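# Take one bottle from the cabinet, stand it on bench

## Task

Remove exactly one bottle from the cabinet and leave it standing upright on the bench; the remaining two bottles must stay inside the cabinet.

## Robot and tools

Robot: two UR-type six-joint arms, left_arm and right_arm, each with a Robotiq 2F-140 gripper whose fingers can fold at a hinge. Each arm sits on its own carriage on one shared floor track along y at x = 0: left_rail (always the +y one) carries left_arm, right_rail carries right_arm. Names do not match image sides. Arm bases stand at x = 0, y = carriage position_m, z = 0.04 m, facing +x.

Frame: fixed to the table; table top z = 0, +z up, +x the way the arms face, +y to their left, y = 0 mid-track. The table starts at x = 0.17 m. end_effector_position (m) is the point between the closed pads; fingertips reach about 33 mm past it at gaps up to 40 mm, only 9 mm when fully open. Fingers point along the gripper's +z and open along its y. Reported hand poses can be a few cm off.

Row format (used by execute_actions and move): one flat list of 18 numbers, all in [-1, 1]. Left arm first: 6 joint numbers (shoulder pan, shoulder lift, elbow, wrist 1, wrist 2, wrist 3), then gripper position, force_limit, speed; then the same 9 for right_arm. Joint numbers are offsets, scaled so 1.0 = 2.222 rad, measured from the Joint targets at the start of the call (not from the previous row); sending 0 keeps a joint where it is commanded and re-arms a stopped arm. Gripper numbers are absolute commands: position +1 fully open (140 mm), pads meet near -0.8, -1 closes until blocked. force_limit -1 to +1 (roughly 14 N to 58 N squeeze at slow close); speed -1 to +1 (about 30 to 250 mm/s); both start at +1. Faster closes grip harder. To leave a gripper alone, resend its last three numbers; 0 is a real command.

execute_actions: actions = a list with one action. Keys: rows (1 to 15 rows, each held one 1/30 s step), steps (1 to 450, default 15, at least one per row), until (conditions on left_rail/right_rail fields, e.g. position_status ["!=","moving"], or {"all":{"status":"ended"}}), and left_rail/right_rail objects with position_m (absolute carriage place: left -0.8 to 1.5 m, right -1.5 to 0.8 m), speed_m_s (0.01 to 1), acceleration_factor (0.1 to 1), or {"stop": true}. After the rows end, arms keep heading to the last row's target. cameras picks images; an empty actions list returns all images and full state.

move: target is one 18-number row or a list of up to 15 rows, every row's offsets counted from the same starting Joint targets. speed in rad/s (0.01 to 3.14, default 0.5) for the joint with farthest to go; blend in rad rounds corners; stop_force (3 to 120 N) ends an arm's path on contact, use with low speed; zero resets the force baseline; blocking=false returns early (then use wait or stop). The result adds a move: line (done, off_target, held, fault, moving). Joints travel together, so the hand follows a curve and nothing is avoided.

wait(seconds 0 to 10), stop (brakes a move, not carriages), zoom_image(camera, region [x0,y0,x1,y1] pixels, max 504 square), zero_wrist_force(arm), read_manual, finished_scene(scene number) which ends the scene irreversibly.

Results: Joint positions/velocities per arm: rail (m) then six joints (rad). Joint targets: current commanded angles. object_status: 0 moving, 1 blocked while opening, 2 blocked while closing (a grip), 3 reached target or pads met. Check for 2 after closing with -1. position_measured in counts (3 open, 230 pads meet). Wrist force/torque in the gripper's own axes. Rail position_status: moving, done, contact_stop, time_out, stopped, stopped_with_arm, stopped_for_other_arm, stopped_for_other_carriage; position_answer taken/not_taken. "joint command not followed" means the clearance check altered commands.

Order: look with cameras, drive a carriage and wait until it stops, move the arm in, open, close to grip, lift, carry out of the cabinet, set upright on the bench, open, retreat, then finish.

Avoid: dropping or knocking over bottles, letting anything leave the table (even onto the track or metal strip), striking the cabinet or table hard, arm-to-arm contact, pressing past firm contact (150 N or joint torque limits stop the arm 10 s), gripping near the palm where folding fingers hold narrow parts loosely, and long stretched holds that overheat motors. Keep carriages about 0.78 m apart.

Each tool is called as name([rows], argument=value, ...), one row to a line, values as JSON.

## Session

execute_actions(actions=[])

Scene clock: 0.00 s.
left_arm: end_effector_position=(+0.3456, +0.9904, +0.5800) position_measured=3 object_status=3 end_effector_quat_wxyz=(+0.000, +0.000, +1.000, +0.000) | right_arm: end_effector_position=(+0.3456, -1.0337, +0.5800) position_measured=3 object_status=3 end_effector_quat_wxyz=(+0.000, +0.000, +1.000, +0.000)
Joint positions: left_arm=[0.963 -0.316 -1.725 0.971 -0.816 -1.571 -0.316] | right_arm=[-1.061 -0.316 -1.725 0.971 -0.816 -1.571 -0.316]
Joint velocities: within noise
Joint torques (N m): no reading
Motor temperatures (°C): left_arm=[28 28 31 32 36 36] | right_arm=[29 27 29 36 31 34]
Wrist force (N): no reading
Wrist torque (N m): no reading
Wrist force, peak (N): no reading
Joint targets: left_arm=[0.963 -0.316 -1.725 0.971 -0.816 -1.571 -0.316] | right_arm=[-1.061 -0.316 -1.725 0.971 -0.816 -1.571 -0.316]
Tool commands: left_gripper/position=+1.0 left_gripper/force_limit=+1.0 left_gripper/speed=+1.0 right_gripper/position=+1.0 right_gripper/force_limit=+1.0 right_gripper/speed=+1.0
left_rail: position_m=0.963 position_status=done
right_rail: position_m=-1.061 position_status=done

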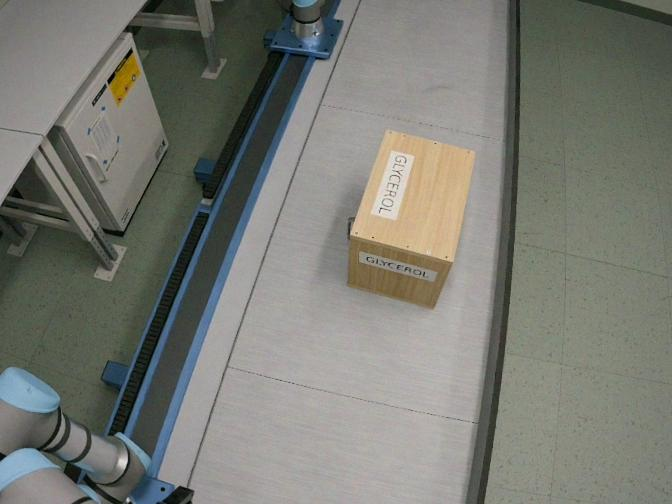

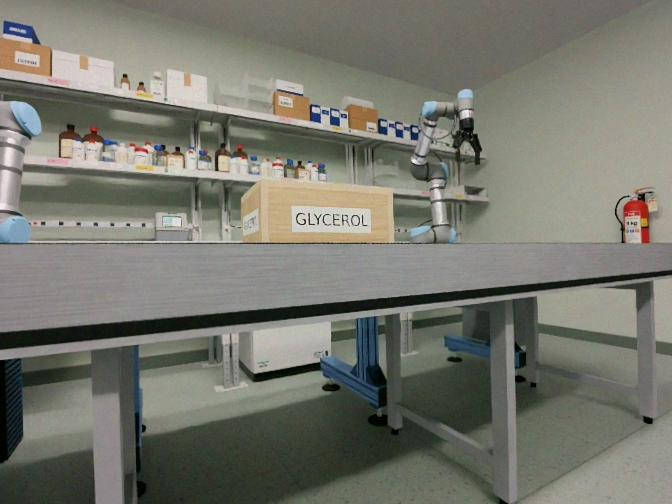

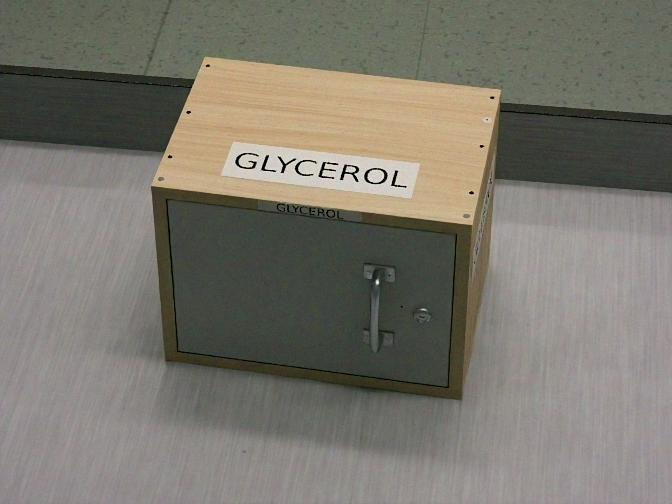

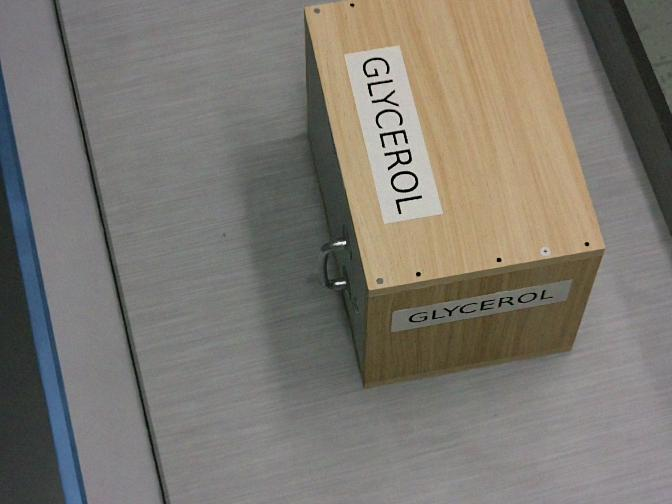

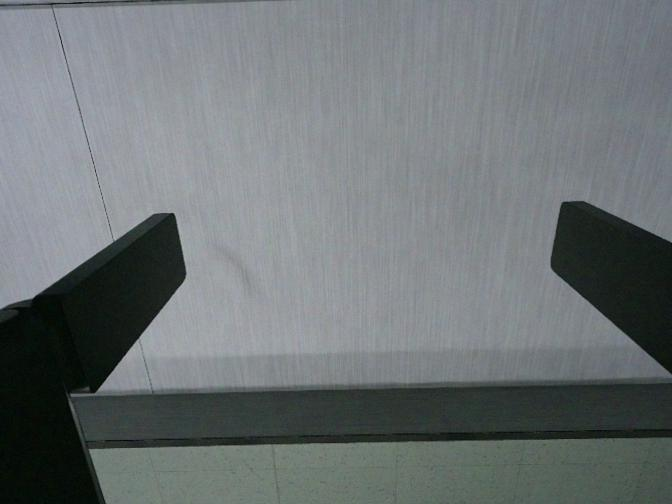

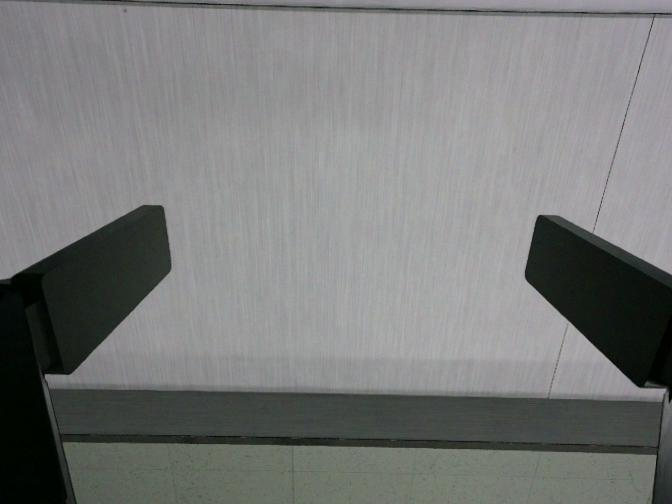

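move(target=[0,0,0,0,0,0,1,1,1,0.343,0.1462,0.256,-0.0488,0.9895,0.0711,-0.1,-1,0], speed=1.5)

move(target=[0,0,0,0,0,0,1,1,1,0.342,0.1461,0.2557,-0.0487,0.9895,0.0711,-0.1,-1,0], speed=1.5)

execute_actions([
  {"right_rail":{"position_m":-0.498,"speed_m_s":0.6,"acceleration_factor":0.5},"steps":150,"until":{"right_rail":{"position_status":["!=","moving"]}}},
], cameras=["cam_front","cam_side","cam_right_wrist"])

zoom_image(camera="cam_side", region=[250, 180, 400, 330])

zoom_image(camera="cam_front", region=[300, 220, 480, 400])

Scene clock: 127.67 s.
left_arm: end_effector_position=(+0.3456, +0.9904, +0.5800) position_measured=3 object_status=3 end_effector_quat_wxyz=(+0.000, +0.000, +1.000, +0.000) | right_arm: end_effector_position=(+0.4294, -0.4287, +0.6258) position_measured=141 object_status=3 end_effector_quat_wxyz=(-0.290, +0.200, +0.502, +0.790)
Joint positions: left_arm=[0.963 -0.316 -1.725 0.971 -0.816 -1.571 -0.316] | right_arm=[-1.061 0.446 -1.4 1.539 -0.924 0.627 -0.158]
Joint torques (N m): left_arm=[-0.18 -13.71 -19.7 -3.22 0.14 0.03] | right_arm=[10.87 -29.58 -16.49 -4.44 3.73 1.45]
Wrist force (N): left_arm=[0.2 -0.1 0.0] | right_arm=[0.1 0.1 1.1]
Wrist torque (N m): left_arm=[-0.01 -0.04 0.00] | right_arm=[-0.04 -0.60 0.24]
Wrist force, peak (N): left_arm=[0.1 0.1 0.3] | right_arm=[0.8 -1.3 -1.0]
Joint targets: left_arm=[0.963 -0.316 -1.725 0.971 -0.816 -1.571 -0.316] | right_arm=[-1.061 0.446 -1.400 1.539 -0.925 0.628 -0.158]
left_rail: position_m=0.963 position_status=done
right_rail: position_m=-1.061 position_status=done
move: done

Scene clock: 130.10 s.
left_arm: end_effector_position=(+0.3456, +0.9904, +0.5800) position_measured=3 object_status=3 end_effector_quat_wxyz=(+0.000, +0.000, +1.000, +0.000) | right_arm: end_effector_position=(+0.3718, -0.5825, +0.1795) position_measured=141 object_status=3 end_effector_quat_wxyz=(-0.059, +0.692, +0.020, +0.719)
Joint positions: left_arm=[0.963 -0.316 -1.725 0.971 -0.816 -1.571 -0.316] | right_arm=[-1.061 1.129 -1.108 2.05 -1.022 2.588 -0.016]
Joint torques (N m): left_arm=[0.95 -13.41 -20.7 -3.01 0.08 0.21] | right_arm=[-8.43 -44.67 -21.7 -0.08 -2.26 -1.09]
Wrist force (N): left_arm=[0.0 0.0 0.3] | right_arm=[1.6 1.4 2.1]
Wrist torque (N m): left_arm=[0.01 0.00 0.00] | right_arm=[0.14 -0.84 0.18]
Wrist force, peak (N): left_arm=[0.1 0.0 0.4] | right_arm=[-6.6 5.6 -6.5]
Joint targets: left_arm=[0.963 -0.316 -1.725 0.971 -0.816 -1.571 -0.316] | right_arm=[-1.061 1.129 -1.108 2.050 -1.022 2.587 -0.016]
left_rail: position_m=0.963 position_status=done
right_rail: position_m=-1.061 position_status=done
move: held (right_arm; a check stopped the path); limits=held; right_arm: the wrist 2 is farthest, 0.239 rad from its target
joint command not followed: on one or more control steps a check withheld the commanded joint targets of the right arm, and it was not sent them on those steps.
cause: the commanded joint targets, or the way to them, would bring two parts of the arm too close to each other (its gripper and another part of the arm, with joints 5 (wrist 1) to 7 (wrist 3) between them, 32 mm apart when it was first held).

Scene clock: 132.03 s.
left_arm: end_effector_position=(+0.3456, +0.9904, +0.5800) position_measured=3 object_status=3 end_effector_quat_wxyz=(+0.000, +0.000, +1.000, +0.000) | right_arm: end_effector_position=(+0.3718, -0.0195, +0.1795) position_measured=141 object_status=3 end_effector_quat_wxyz=(-0.059, +0.692, +0.020, +0.719)
Joint positions: left_arm=[0.963 -0.316 -1.725 0.971 -0.816 -1.571 -0.316] | right_arm=[-0.498 1.128 -1.108 2.05 -1.022 2.587 -0.016]
Joint torques (N m): left_arm=[0.64 -13.48 -20.29 -3.07 0.03 0.12] | right_arm=[-5 -32.25 -11.1 -2.61 -0.82 -1.09]
Wrist force (N): left_arm=[0.2 -0.1 0.1] | right_arm=[1.6 1.3 2.0]
Wrist torque (N m): left_arm=[-0.02 -0.04 0.00] | right_arm=[0.12 -0.84 0.17]
Wrist force, peak (N): left_arm=[0.1 0.0 0.4] | right_arm=[1.6 2.9 1.9]
Joint targets: left_arm=[0.963 -0.316 -1.725 0.971 -0.816 -1.571 -0.316] | right_arm=[-0.498 1.129 -1.108 2.050 -1.022 2.587 -0.016]
Tool commands: left_gripper/position=+1.0 left_gripper/force_limit=+1.0 left_gripper/speed=+1.0 right_gripper/position=-0.1 right_gripper/force_limit=-1.0 right_gripper/speed=+0.0
left_rail: position_m=0.963 position_status=done
right_rail: position_m=-0.498 speed_m_s=0.60 position_status=done
camera_calibration:
cam_right_wrist: T_world_to_cam=[[0.113551, -0.993367, -0.0181378, -0.0529928], [-0.30922, -0.0179856, -0.95082, 0.2883], [0.944187, 0.113575, -0.309211, -0.1474], [0, 0, 0, 1]] pos_world=[0.234339, -0.0307151, 0.227582]
Images, in order (width x height): cam_front 672x504, cam_side 672x504, cam_right_wrist 672x504.

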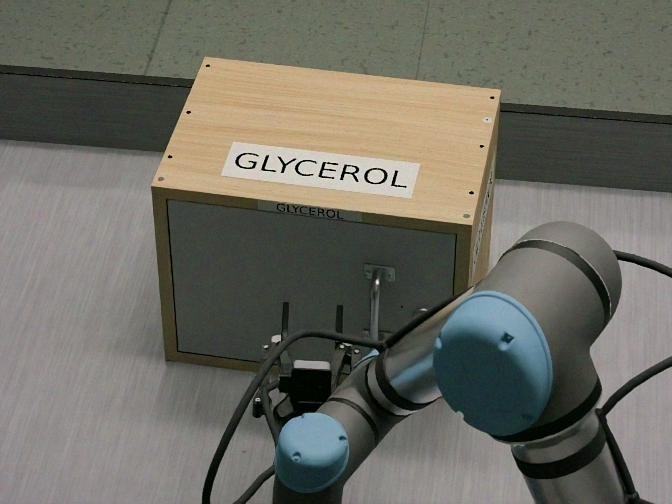

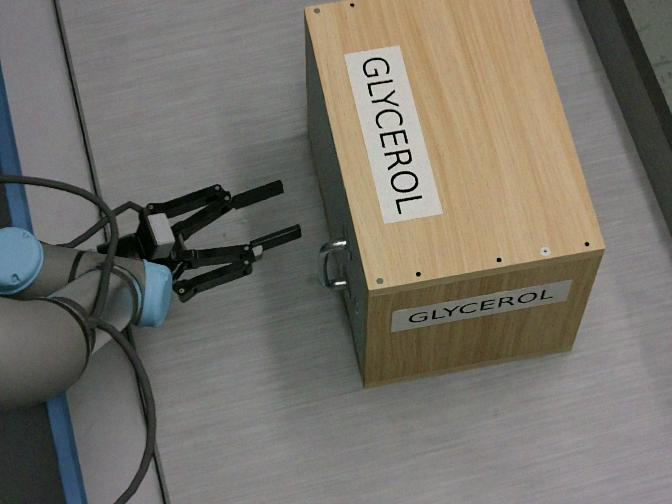

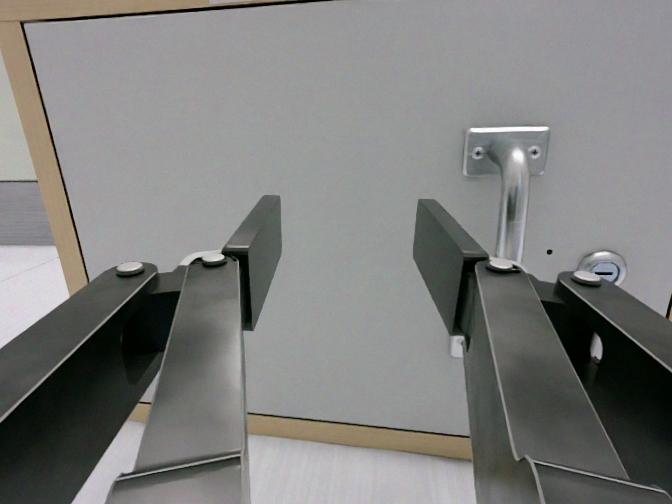

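Scaled by 3.360 from the camera's 672x504 image, which has a finer 960x720 frame.

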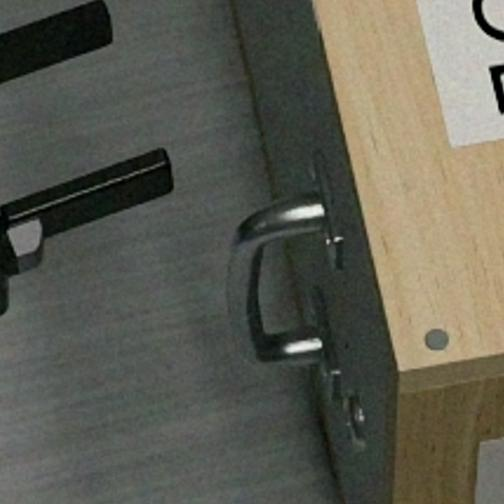

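Scaled by 2.800 from the camera's 672x504 image, which has a finer 960x720 frame.

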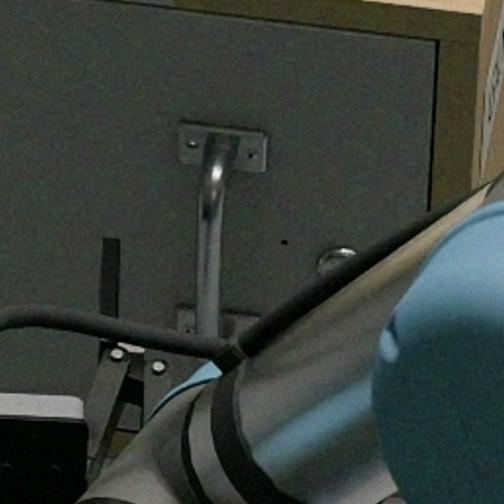

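execute_actions([
  {"right_rail":{"position_m":-1.15,"speed_m_s":0.8,"acceleration_factor":0.6},"steps":150,"until":{"right_rail":{"position_status":["!=","moving"]}}},
])

move(target=[0,0,0,0,0,0,1,1,1,-0.0258,-0.0441,-0.0486,-0.1758,-0.6893,0.1436,-0.1,-1,0], speed=1.5)

move(target=[0,0,0,0,0,0,1,1,1,-0.0258,-0.0441,-0.0486,-0.1758,-0.6893,0.1436,-0.1,-1,0], speed=1.5)

move(target=[0,0,0,0,0,0,1,1,1,-0.0258,-0.0441,-0.0486,-0.1758,-0.6893,0.1436,-0.1,-1,0], speed=1.5)

execute_actions([
  {"right_rail":{"position_m":-0.598},"steps":150,"until":{"right_rail":{"position_status":["!=","moving"]}}},
], cameras=["cam_front","cam_side","cam_right_wrist"])

Scene clock: 263.50 s.
left_arm: end_effector_position=(+0.3456, +0.9904, +0.5800) position_measured=3 object_status=3 end_effector_quat_wxyz=(+0.000, +0.000, +1.000, +0.000) | right_arm: end_effector_position=(+0.3718, -0.6715, +0.1795) position_measured=141 object_status=3 end_effector_quat_wxyz=(-0.059, +0.692, +0.020, +0.719)
Joint positions: left_arm=[0.963 -0.316 -1.725 0.971 -0.816 -1.571 -0.316] | right_arm=[-1.15 1.128 -1.108 2.05 -1.022 2.587 -0.016]
Joint torques (N m): left_arm=[1.65 -12.86 -19.93 -3.05 0.27 0.1] | right_arm=[4.9 -42.38 -21.74 -1.14 -1.82 -0.74]
Wrist force (N): left_arm=[-0.2 -0.1 0.2] | right_arm=[1.6 1.3 2.0]
Wrist torque (N m): left_arm=[-0.01 0.03 0.00] | right_arm=[0.12 -0.84 0.17]
Wrist force, peak (N): left_arm=[0.0 -0.4 0.3] | right_arm=[1.7 2.9 2.0]
Joint targets: left_arm=[0.963 -0.316 -1.725 0.971 -0.816 -1.571 -0.316] | right_arm=[-1.150 1.129 -1.108 2.050 -1.022 2.587 -0.016]
Tool commands: left_gripper/position=+1.0 left_gripper/force_limit=+1.0 left_gripper/speed=+1.0 right_gripper/position=-0.1 right_gripper/force_limit=-1.0 right_gripper/speed=+0.0
left_rail: position_m=0.963 position_status=done
right_rail: position_m=-1.150 speed_m_s=0.80 position_status=done

Scene clock: 265.50 s.
left_arm: end_effector_position=(+0.3456, +0.9904, +0.5800) position_measured=3 object_status=3 end_effector_quat_wxyz=(+0.000, +0.000, +1.000, +0.000) | right_arm: end_effector_position=(+0.0915, -0.3844, +0.4282) position_measured=141 object_status=3 end_effector_quat_wxyz=(+0.638, -0.302, -0.369, -0.604)
Joint positions: left_arm=[0.963 -0.316 -1.725 0.971 -0.816 -1.571 -0.316] | right_arm=[-1.15 1.071 -1.206 1.942 -1.412 1.056 0.303]
Joint torques (N m): left_arm=[1.66 -13.29 -20.04 -3.07 0.26 0.05] | right_arm=[-10.43 -45.76 -26.64 -4.63 -1.61 1.47]
Wrist force (N): left_arm=[0.0 0.1 0.2] | right_arm=[1.0 0.3 1.8]
Wrist torque (N m): left_arm=[0.01 -0.01 0.00] | right_arm=[-0.12 -0.82 0.08]
Wrist force, peak (N): left_arm=[0.2 -0.1 0.3] | right_arm=[1.0 2.4 2.1]
Joint targets: left_arm=[0.963 -0.316 -1.725 0.971 -0.816 -1.571 -0.316] | right_arm=[-1.150 1.071 -1.206 1.942 -1.412 1.056 0.303]
left_rail: position_m=0.963 position_status=done
right_rail: position_m=-1.150 speed_m_s=0.80 position_status=done
move: done

Scene clock: 267.50 s.
left_arm: end_effector_position=(+0.3456, +0.9904, +0.5800) position_measured=3 object_status=3 end_effector_quat_wxyz=(+0.000, +0.000, +1.000, +0.000) | right_arm: end_effector_position=(-0.0816, -0.5055, +0.2489) position_measured=141 object_status=3 end_effector_quat_wxyz=(-0.462, -0.089, +0.843, +0.260)
Joint positions: left_arm=[0.963 -0.316 -1.725 0.971 -0.816 -1.571 -0.316] | right_arm=[-1.15 1.014 -1.304 1.834 -1.803 -0.475 0.622]
Joint torques (N m): left_arm=[0.58 -13.79 -20.26 -3.15 0.21 0.15] | right_arm=[-9.14 -43.27 -28.21 -3.9 0.3 1.57]
Wrist force (N): left_arm=[0.3 -0.1 0.1] | right_arm=[1.0 0.7 1.0]
Wrist torque (N m): left_arm=[-0.01 -0.07 0.00] | right_arm=[0.14 -0.50 0.24]
Wrist force, peak (N): left_arm=[0.1 -0.1 0.4] | right_arm=[1.2 0.8 2.1]
Joint targets: left_arm=[0.963 -0.316 -1.725 0.971 -0.816 -1.571 -0.316] | right_arm=[-1.150 1.014 -1.304 1.834 -1.803 -0.476 0.622]
left_rail: position_m=0.963 position_status=done
right_rail: position_m=-1.150 speed_m_s=0.80 position_status=done
move: done

Scene clock: 269.50 s.
left_arm: end_effector_position=(+0.3456, +0.9904, +0.5800) position_measured=3 object_status=3 end_effector_quat_wxyz=(+0.000, +0.000, +1.000, +0.000) | right_arm: end_effector_position=(+0.3567, -0.6411, +0.2566) position_measured=141 object_status=3 end_effector_quat_wxyz=(+0.259, +0.025, +0.966, -0.006)
Joint positions: left_arm=[0.963 -0.316 -1.725 0.971 -0.816 -1.571 -0.316] | right_arm=[-1.15 0.957 -1.402 1.726 -2.194 -2.007 0.941]
Joint torques (N m): left_arm=[1.65 -13.56 -20.39 -3.01 0.48 0.12] | right_arm=[-9.84 -42.32 -30.84 -5.01 -3.11 1.34]
Wrist force (N): left_arm=[0.0 0.0 0.2] | right_arm=[-1.3 -1.1 -0.7]
Wrist torque (N m): left_arm=[0.00 0.00 0.00] | right_arm=[-0.23 0.32 -0.12]
Wrist force, peak (N): left_arm=[0.0 -0.1 0.4] | right_arm=[-2.6 -1.2 -0.9]
Joint targets: left_arm=[0.963 -0.316 -1.725 0.971 -0.816 -1.571 -0.316] | right_arm=[-1.150 0.957 -1.402 1.726 -2.194 -2.007 0.941]
left_rail: position_m=0.963 position_status=done
right_rail: position_m=-1.150 speed_m_s=0.80 position_status=done
move: done

Scene clock: 271.27 s.
left_arm: end_effector_position=(+0.3456, +0.9904, +0.5800) position_measured=3 object_status=3 end_effector_quat_wxyz=(+0.000, +0.000, +1.000, +0.000) | right_arm: end_effector_position=(+0.3568, -0.0891, +0.2567) position_measured=141 object_status=3 end_effector_quat_wxyz=(+0.259, +0.025, +0.966, -0.006)
Joint positions: left_arm=[0.963 -0.316 -1.725 0.971 -0.816 -1.571 -0.316] | right_arm=[-0.598 0.957 -1.402 1.726 -2.194 -2.007 0.941]
Joint torques (N m): left_arm=[1.74 -13.94 -20.17 -3.09 0.42 0.05] | right_arm=[-2.6 -41.4 -22.06 -3.84 -1.79 1.28]
Wrist force (N): left_arm=[0.2 0.2 0.3] | right_arm=[-1.3 -1.0 -0.7]
Wrist torque (N m): left_arm=[0.05 -0.05 0.00] | right_arm=[-0.21 0.31 -0.11]
Wrist force, peak (N): left_arm=[0.2 0.2 0.3] | right_arm=[-1.6 -2.9 -0.6]
Joint targets: left_arm=[0.963 -0.316 -1.725 0.971 -0.816 -1.571 -0.316] | right_arm=[-0.598 0.957 -1.402 1.726 -2.194 -2.007 0.941]
Tool commands: left_gripper/position=+1.0 left_gripper/force_limit=+1.0 left_gripper/speed=+1.0 right_gripper/position=-0.1 right_gripper/force_limit=-1.0 right_gripper/speed=+0.0
left_rail: position_m=0.963 position_status=done
right_rail: position_m=-0.598 speed_m_s=0.80 position_status=done
camera_calibration:
cam_right_wrist: T_world_to_cam=[[0.0232596, 0.999551, -0.0189095, 0.0909735], [0.637127, -0.000244775, 0.770759, -0.422182], [0.770408, -0.0299753, -0.636846, 0.0318777], [0, 0, 0, 1]] pos_world=[0.242308, -0.0900804, 0.347422]
Images, in order (width x height): cam_front 672x504, cam_side 672x504, cam_right_wrist 672x504.

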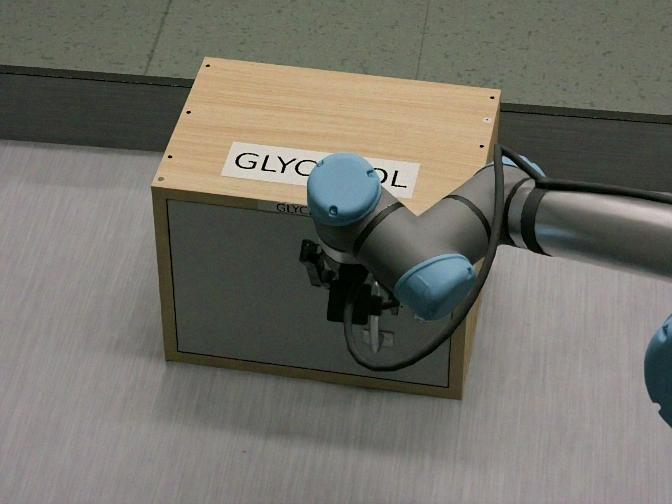

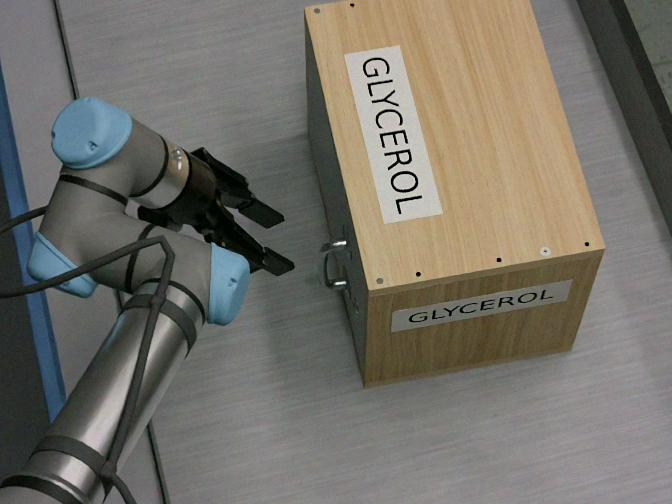

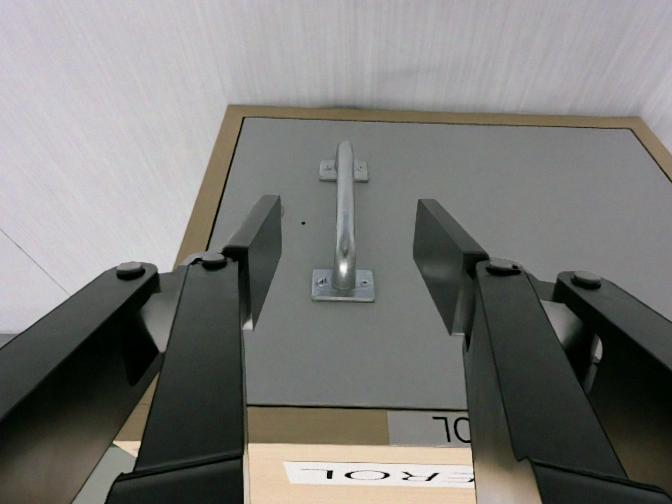

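move(target=[0,0,0,0,0,0,1,1,1,-0.034,0.0596,0.0375,-0.1117,0.0105,-0.0354,-0.1,-1,0], speed=0.2, stop_force=12, cameras=["cam_side","cam_right_wrist"])

Scene clock: 281.60 s.
left_arm: end_effector_position=(+0.3456, +0.9904, +0.5800) position_measured=3 object_status=3 end_effector_quat_wxyz=(+0.000, +0.000, +1.000, +0.000) | right_arm: end_effector_position=(+0.4069, -0.0917, +0.1700) position_measured=141 object_status=3 end_effector_quat_wxyz=(+0.259, +0.025, +0.966, -0.007)
Joint positions: left_arm=[0.963 -0.316 -1.725 0.971 -0.816 -1.571 -0.316] | right_arm=[-0.598 0.881 -1.27 1.809 -2.442 -1.984 0.863]
Joint torques (N m): left_arm=[2.63 -13.43 -20.74 -2.91 0.34 0.25] | right_arm=[-9.84 -31.93 -14.44 -4.75 1.35 -1.19]
Wrist force (N): left_arm=[0.1 0.0 0.2] | right_arm=[-1.4 -1.0 -0.6]
Wrist torque (N m): left_arm=[0.02 -0.02 0.00] | right_arm=[-0.24 0.32 0.06]
Wrist force, peak (N): left_arm=[0.2 -0.2 0.4] | right_arm=[-1.2 -1.0 -1.7]
Joint targets: left_arm=[0.963 -0.316 -1.725 0.971 -0.816 -1.571 -0.316] | right_arm=[-0.598 0.881 -1.270 1.809 -2.442 -1.984 0.863]
left_rail: position_m=0.963 position_status=done
right_rail: position_m=-0.598 speed_m_s=0.80 position_status=done
move: done
camera_calibration:
cam_right_wrist: T_world_to_cam=[[0.0234809, 0.999545, -0.0189529, 0.0906109], [0.637124, -0.000352233, 0.770761, -0.387351], [0.770404, -0.0301735, -0.636842, -0.0621043], [0, 0, 0, 1]] pos_world=[0.292508, -0.09258, 0.260722]
Images, in order (width x height): cam_side 672x504, cam_right_wrist 672x504.

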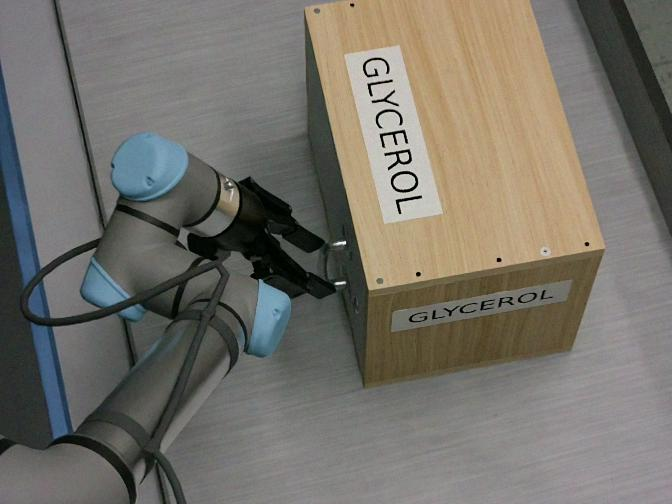

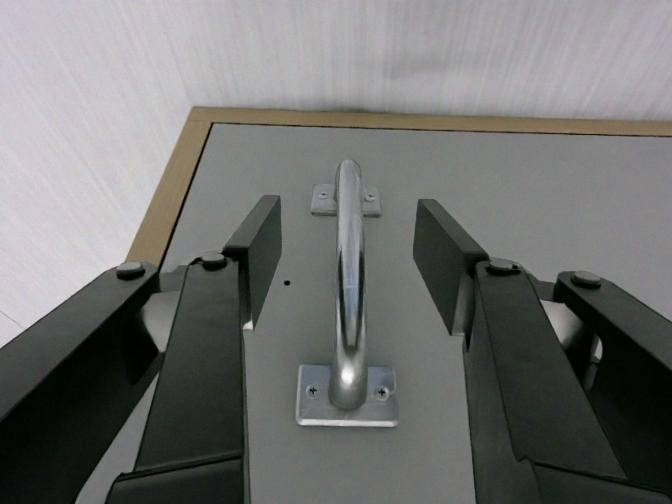

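execute_actions([
  {"rows":[[0,0,0,0,0,0,1,1,1,0,0,0,0,0,0,-1,-1,-1]],"steps":90},
], cameras=["cam_right_wrist"])

Scene clock: 293.70 s.
left_arm: end_effector_position=(+0.3456, +0.9904, +0.5800) position_measured=3 object_status=3 end_effector_quat_wxyz=(+0.000, +0.000, +1.000, +0.000) | right_arm: end_effector_position=(+0.4069, -0.0917, +0.1700) position_measured=213 object_status=2 end_effector_quat_wxyz=(+0.259, +0.025, +0.966, -0.007)
Joint positions: left_arm=[0.963 -0.316 -1.725 0.971 -0.816 -1.571 -0.316] | right_arm=[-0.598 0.881 -1.27 1.809 -2.442 -1.984 0.863]
Joint torques (N m): left_arm=[2.15 -14.27 -19.91 -3.07 0.51 0.11] | right_arm=[-9.14 -37.91 -15.5 0.49 -5.29 -0.23]
Wrist force (N): left_arm=[0.2 -0.2 0.4] | right_arm=[-3.4 14.7 0.3]
Wrist torque (N m): left_arm=[-0.03 -0.04 0.00] | right_arm=[-0.43 0.31 -0.08]
Wrist force, peak (N): left_arm=[0.1 -0.3 0.5] | right_arm=[-4.0 16.6 3.3]
Joint targets: left_arm=[0.963 -0.316 -1.725 0.971 -0.816 -1.571 -0.316] | right_arm=[-0.598 0.881 -1.270 1.809 -2.442 -1.984 0.863]
left_rail: position_m=0.963 position_status=done
right_rail: position_m=-0.598 speed_m_s=0.80 position_status=done
camera_calibration:
cam_right_wrist: T_world_to_cam=[[0.02348, 0.999545, -0.0189541, 0.0906115], [0.637124, -0.000350734, 0.770761, -0.387351], [0.770404, -0.0301735, -0.636842, -0.0621043], [0, 0, 0, 1]] pos_world=[0.292508, -0.09258, 0.260722]
Images, in order (width x height): cam_right_wrist 672x504.

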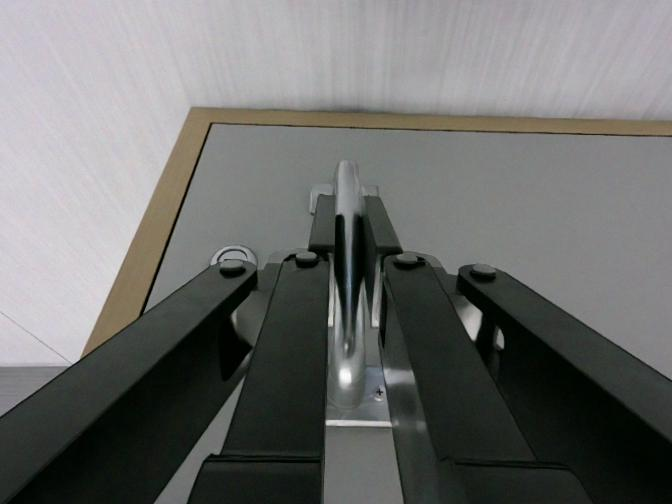

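move(target=[0,0,0,0,0,0,1,1,1,0.0464,0.011,-0.032,0.0796,-0.0331,0.1339,-1,-1,-1], speed=0.25, stop_force=60, cameras=["cam_front","cam_side"])

Scene clock: 311.53 s.
left_arm: end_effector_position=(+0.3456, +0.9904, +0.5800) position_measured=3 object_status=3 end_effector_quat_wxyz=(+0.000, +0.000, +1.000, +0.000) | right_arm: end_effector_position=(+0.3613, -0.0767, +0.1702) position_measured=213 object_status=2 end_effector_quat_wxyz=(+0.257, +0.109, +0.960, -0.029)
Joint positions: left_arm=[0.963 -0.316 -1.725 0.971 -0.816 -1.571 -0.316] | right_arm=[-0.598 0.984 -1.245 1.738 -2.265 -2.058 1.16]
Joint torques (N m): left_arm=[2.55 -14.14 -20.09 -2.92 0.56 0.29] | right_arm=[9.13 -36.25 -26.72 0.74 -4.99 1.61]
Wrist force (N): left_arm=[0.1 0.0 0.1] | right_arm=[-1.7 11.9 5.4]
Wrist torque (N m): left_arm=[0.00 -0.03 0.00] | right_arm=[-0.37 0.39 -0.24]
Wrist force, peak (N): left_arm=[0.0 -0.1 0.4] | right_arm=[-13.7 -26.2 -19.7]
Joint targets: left_arm=[0.963 -0.316 -1.725 0.971 -0.816 -1.571 -0.316] | right_arm=[-0.598 0.984 -1.245 1.738 -2.265 -2.058 1.160]
left_rail: position_m=0.963 position_status=done
right_rail: position_m=-0.598 speed_m_s=0.80 position_status=done
move: done
Images, in order (width x height): cam_front 672x504, cam_side 672x504.

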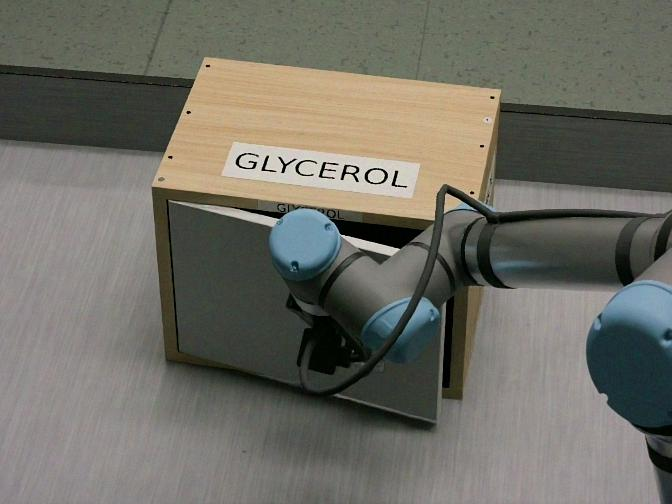

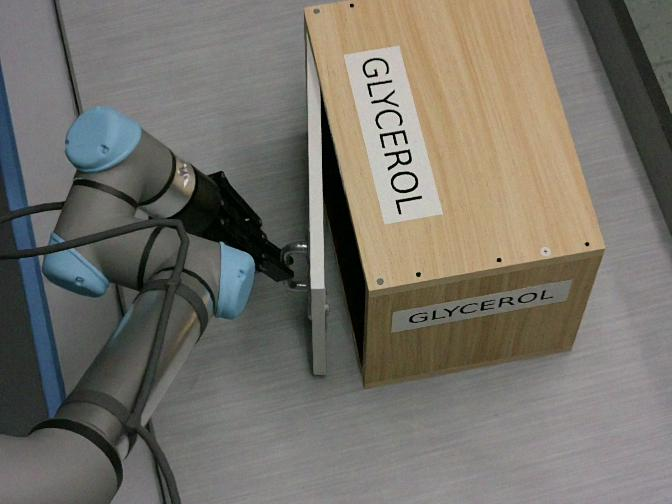

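move([
  [0,0,0,0,0,0,1,1,1,0.0406,0.0255,-0.0546,0.0947,-0.0154,0.1351,-1,-1,-1],
  [0,0,0,0,0,0,1,1,1,0.0731,0.0659,-0.1321,0.1956,-0.0136,0.2631,-1,-1,-1],
  [0,0,0,0,0,0,1,1,1,0.0967,0.1197,-0.2313,0.2965,0.0014,0.3783,-1,-1,-1],
], speed=0.35, blend=[0.05,0.05,0], stop_force=60, cameras=["cam_front","cam_side","cam_high"])

Scene clock: 325.50 s.
left_arm: end_effector_position=(+0.3456, +0.9904, +0.5800) position_measured=3 object_status=3 end_effector_quat_wxyz=(+0.000, +0.000, +1.000, +0.000) | right_arm: end_effector_position=(+0.2496, +0.0106, +0.1701) position_measured=213 object_status=2 end_effector_quat_wxyz=(+0.241, +0.354, +0.899, -0.095)
Joint positions: left_arm=[0.963 -0.316 -1.725 0.971 -0.816 -1.571 -0.316] | right_arm=[-0.598 1.199 -0.979 1.224 -1.606 -2.055 2.001]
Joint torques (N m): left_arm=[3.23 -14.1 -20.4 -2.77 0.57 0.15] | right_arm=[14.95 -47.03 -26.95 1.94 3.52 1.53]
Wrist force (N): left_arm=[0.1 0.1 0.1] | right_arm=[-3.6 11.6 2.2]
Wrist torque (N m): left_arm=[0.03 -0.02 -0.01] | right_arm=[-0.42 0.38 -0.27]
Wrist force, peak (N): left_arm=[0.1 -0.3 0.4] | right_arm=[-10.8 -19.9 -14.5]
Joint targets: left_arm=[0.963 -0.316 -1.725 0.971 -0.816 -1.571 -0.316] | right_arm=[-0.598 1.199 -0.979 1.224 -1.606 -2.055 2.001]
left_rail: position_m=0.963 position_status=done
right_rail: position_m=-0.598 speed_m_s=0.80 position_status=done
move: done
Images, in order (width x height): cam_high 672x504, cam_front 672x504, cam_side 672x504.

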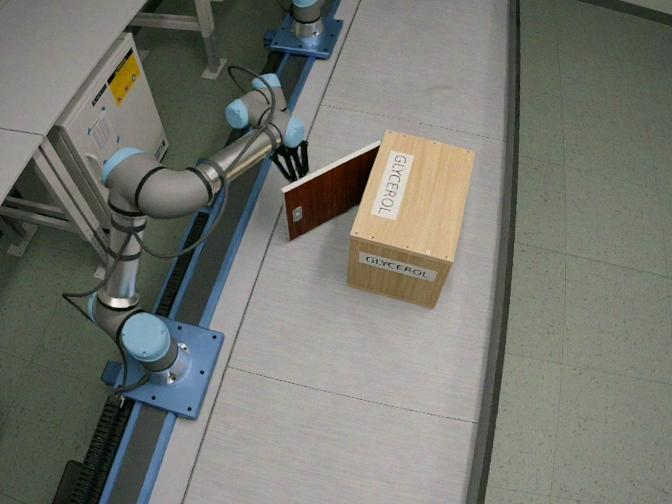

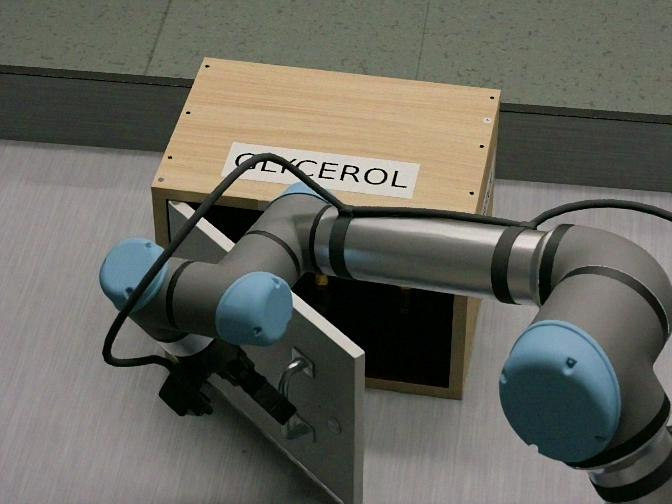

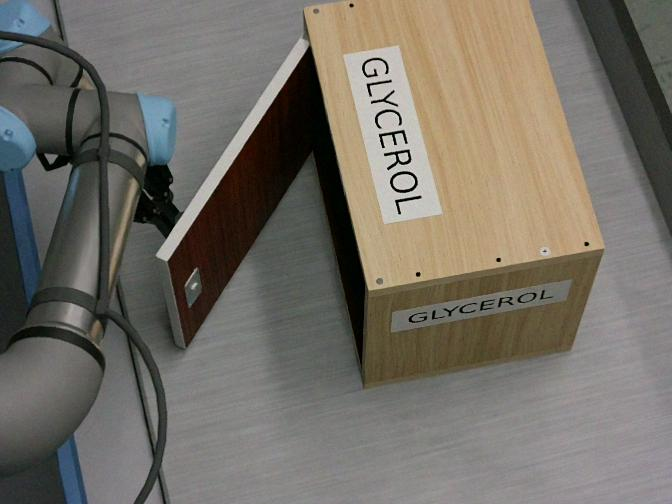

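execute_actions([
  {"rows":[[0,0,0,0,0,0,1,1,1,0,0,0,0,0,0,-0.1,-1,0]],"steps":30},
])

move([
  [0,0,0,0,0,0,1,1,1,0.0228,0.0149,-0.1076,0.1045,0.0047,0.0243,-0.1,-1,0],
  [0,0,0,0,0,0,1,1,1,0.0228,-0.1563,-0.1076,0.2757,0.0047,0.0243,-0.1,-1,0],
], speed=0.5, blend=[0.03,0], cameras=["cam_front"])

execute_actions([
  {"right_rail":{"position_m":-0.45},"steps":150,"until":{"right_rail":{"position_status":["!=","moving"]}}},
])

move(target=[0,0,0,0,0,0,1,1,1,-0.2883,-0.1288,0.1558,-0.1333,0.2129,-0.1406,-1,-1,0], speed=0.8, cameras=["cam_front","cam_side","cam_high"])

Scene clock: 381.33 s.
left_arm: end_effector_position=(+0.3456, +0.9904, +0.5800) position_measured=3 object_status=3 end_effector_quat_wxyz=(+0.000, +0.000, +1.000, +0.000) | right_arm: end_effector_position=(+0.2496, +0.0106, +0.1701) position_measured=141 object_status=3 end_effector_quat_wxyz=(+0.241, +0.354, +0.899, -0.095)
Joint positions: left_arm=[0.963 -0.316 -1.725 0.971 -0.816 -1.571 -0.316] | right_arm=[-0.598 1.199 -0.979 1.224 -1.606 -2.055 2.001]
Joint torques (N m): left_arm=[2.97 -14.12 -19.97 -2.78 0.66 0.17] | right_arm=[-9.2 -50.83 -25.96 -3.75 -3.19 0.36]
Wrist force (N): left_arm=[-0.1 0.0 0.3] | right_arm=[-1.6 -1.5 -0.7]
Wrist torque (N m): left_arm=[0.00 0.02 0.00] | right_arm=[-0.35 0.36 -0.12]
Wrist force, peak (N): left_arm=[0.0 -0.1 0.5] | right_arm=[-3.5 11.8 2.2]
Joint targets: left_arm=[0.963 -0.316 -1.725 0.971 -0.816 -1.571 -0.316] | right_arm=[-0.598 1.199 -0.979 1.224 -1.606 -2.055 2.001]
left_rail: position_m=0.963 position_status=done
right_rail: position_m=-0.598 speed_m_s=0.80 position_status=done

Scene clock: 383.30 s.
left_arm: end_effector_position=(+0.3456, +0.9904, +0.5800) position_measured=3 object_status=3 end_effector_quat_wxyz=(+0.000, +0.000, +1.000, +0.000) | right_arm: end_effector_position=(+0.1674, -0.1217, +0.4535) position_measured=141 object_status=3 end_effector_quat_wxyz=(+0.241, +0.353, +0.899, -0.095)
Joint positions: left_arm=[0.963 -0.316 -1.725 0.971 -0.816 -1.571 -0.316] | right_arm=[-0.598 1.25 -1.326 0.985 -0.994 -2.044 2.055]
Joint torques (N m): left_arm=[2.37 -15.07 -20.03 -2.77 0.95 0.15] | right_arm=[7.63 -45.2 -26.94 -0.74 1.27 1.61]
Wrist force (N): left_arm=[0.1 0.0 0.1] | right_arm=[-1.8 -1.2 -0.7]
Wrist torque (N m): left_arm=[0.00 -0.03 0.00] | right_arm=[-0.29 0.43 -0.13]
Wrist force, peak (N): left_arm=[0.1 -0.3 0.2] | right_arm=[-3.3 -3.1 -1.8]
Joint targets: left_arm=[0.963 -0.316 -1.725 0.971 -0.816 -1.571 -0.316] | right_arm=[-0.598 1.250 -1.327 0.985 -0.994 -2.044 2.055]
left_rail: position_m=0.963 position_status=done
right_rail: position_m=-0.598 speed_m_s=0.80 position_status=done
move: done
Images, in order (width x height): cam_front 672x504.

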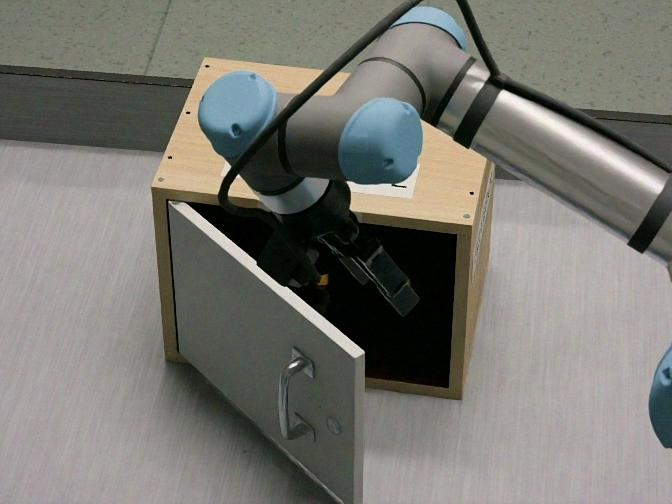

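Scene clock: 384.33 s.
left_arm: end_effector_position=(+0.3456, +0.9904, +0.5800) position_measured=3 object_status=3 end_effector_quat_wxyz=(+0.000, +0.000, +1.000, +0.000) | right_arm: end_effector_position=(+0.1674, +0.0260, +0.4537) position_measured=141 object_status=3 end_effector_quat_wxyz=(+0.241, +0.353, +0.899, -0.095)
Joint positions: left_arm=[0.963 -0.316 -1.725 0.971 -0.816 -1.571 -0.316] | right_arm=[-0.45 1.25 -1.327 0.985 -0.994 -2.044 2.055]
Joint torques (N m): left_arm=[3.7 -14.05 -20.08 -2.69 0.82 0.03] | right_arm=[6.69 -39.06 -26.1 -1.5 0.6 1.27]
Wrist force (N): left_arm=[-0.1 -0.1 0.3] | right_arm=[-1.7 -1.6 -0.8]
Wrist torque (N m): left_arm=[-0.02 0.02 0.00] | right_arm=[-0.36 0.41 -0.14]
Wrist force, peak (N): left_arm=[0.3 0.0 0.3] | right_arm=[-3.4 -3.4 -0.2]
Joint targets: left_arm=[0.963 -0.316 -1.725 0.971 -0.816 -1.571 -0.316] | right_arm=[-0.450 1.250 -1.327 0.985 -0.994 -2.044 2.055]
Tool commands: left_gripper/position=+1.0 left_gripper/force_limit=+1.0 left_gripper/speed=+1.0 right_gripper/position=-0.1 right_gripper/force_limit=-1.0 right_gripper/speed=+0.0
left_rail: position_m=0.963 position_status=done
right_rail: position_m=-0.450 speed_m_s=0.80 position_status=done

Scene clock: 385.93 s.
left_arm: end_effector_position=(+0.3456, +0.9904, +0.5800) position_measured=3 object_status=3 end_effector_quat_wxyz=(+0.000, +0.000, +1.000, +0.000) | right_arm: end_effector_position=(+0.3000, -0.0782, +0.4250) position_measured=233 object_status=3 end_effector_quat_wxyz=(+0.000, +0.537, +0.844, +0.000)
Joint positions: left_arm=[0.963 -0.316 -1.725 0.971 -0.816 -1.571 -0.316] | right_arm=[-0.45 0.609 -1.613 1.331 -1.29 -1.571 1.743]
Joint torques (N m): left_arm=[2.93 -14.58 -20.48 -2.71 0.69 0.17] | right_arm=[-10 -31.09 -15.11 -4.46 2.2 -1.47]
Wrist force (N): left_arm=[0.1 0.1 0.1] | right_arm=[-0.1 -0.9 0.0]
Wrist torque (N m): left_arm=[0.02 -0.03 0.00] | right_arm=[-0.17 0.05 0.09]
Wrist force, peak (N): left_arm=[0.4 -0.2 0.2] | right_arm=[-1.0 -1.7 -1.3]
Joint targets: left_arm=[0.963 -0.316 -1.725 0.971 -0.816 -1.571 -0.316] | right_arm=[-0.450 0.609 -1.613 1.331 -1.290 -1.571 1.742]
left_rail: position_m=0.963 position_status=done
right_rail: position_m=-0.450 speed_m_s=0.80 position_status=done
move: done
Images, in order (width x height): cam_high 672x504, cam_front 672x504, cam_side 672x504.

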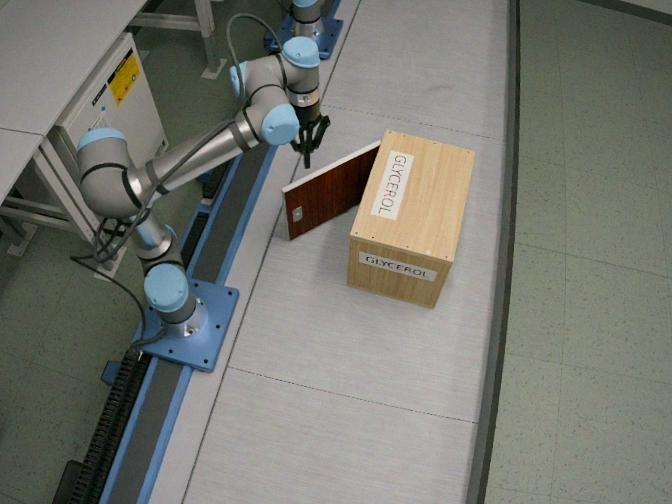

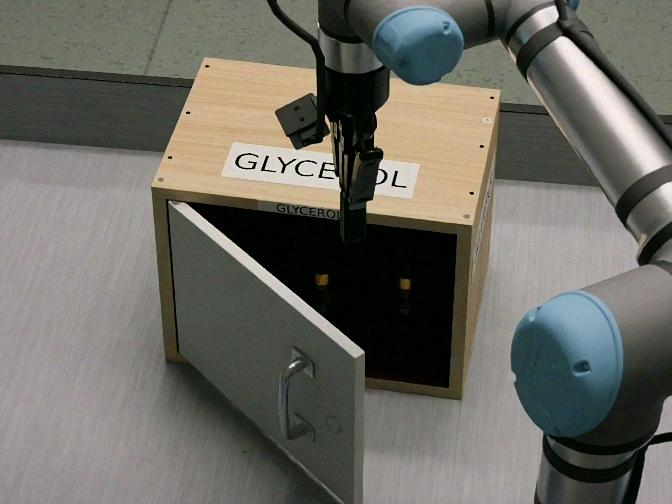

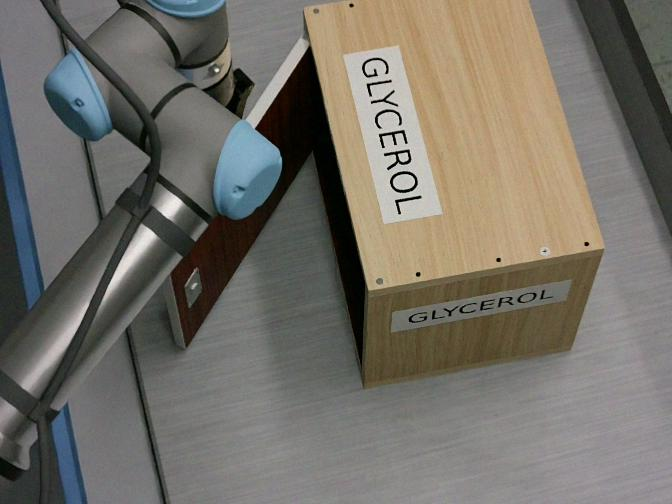

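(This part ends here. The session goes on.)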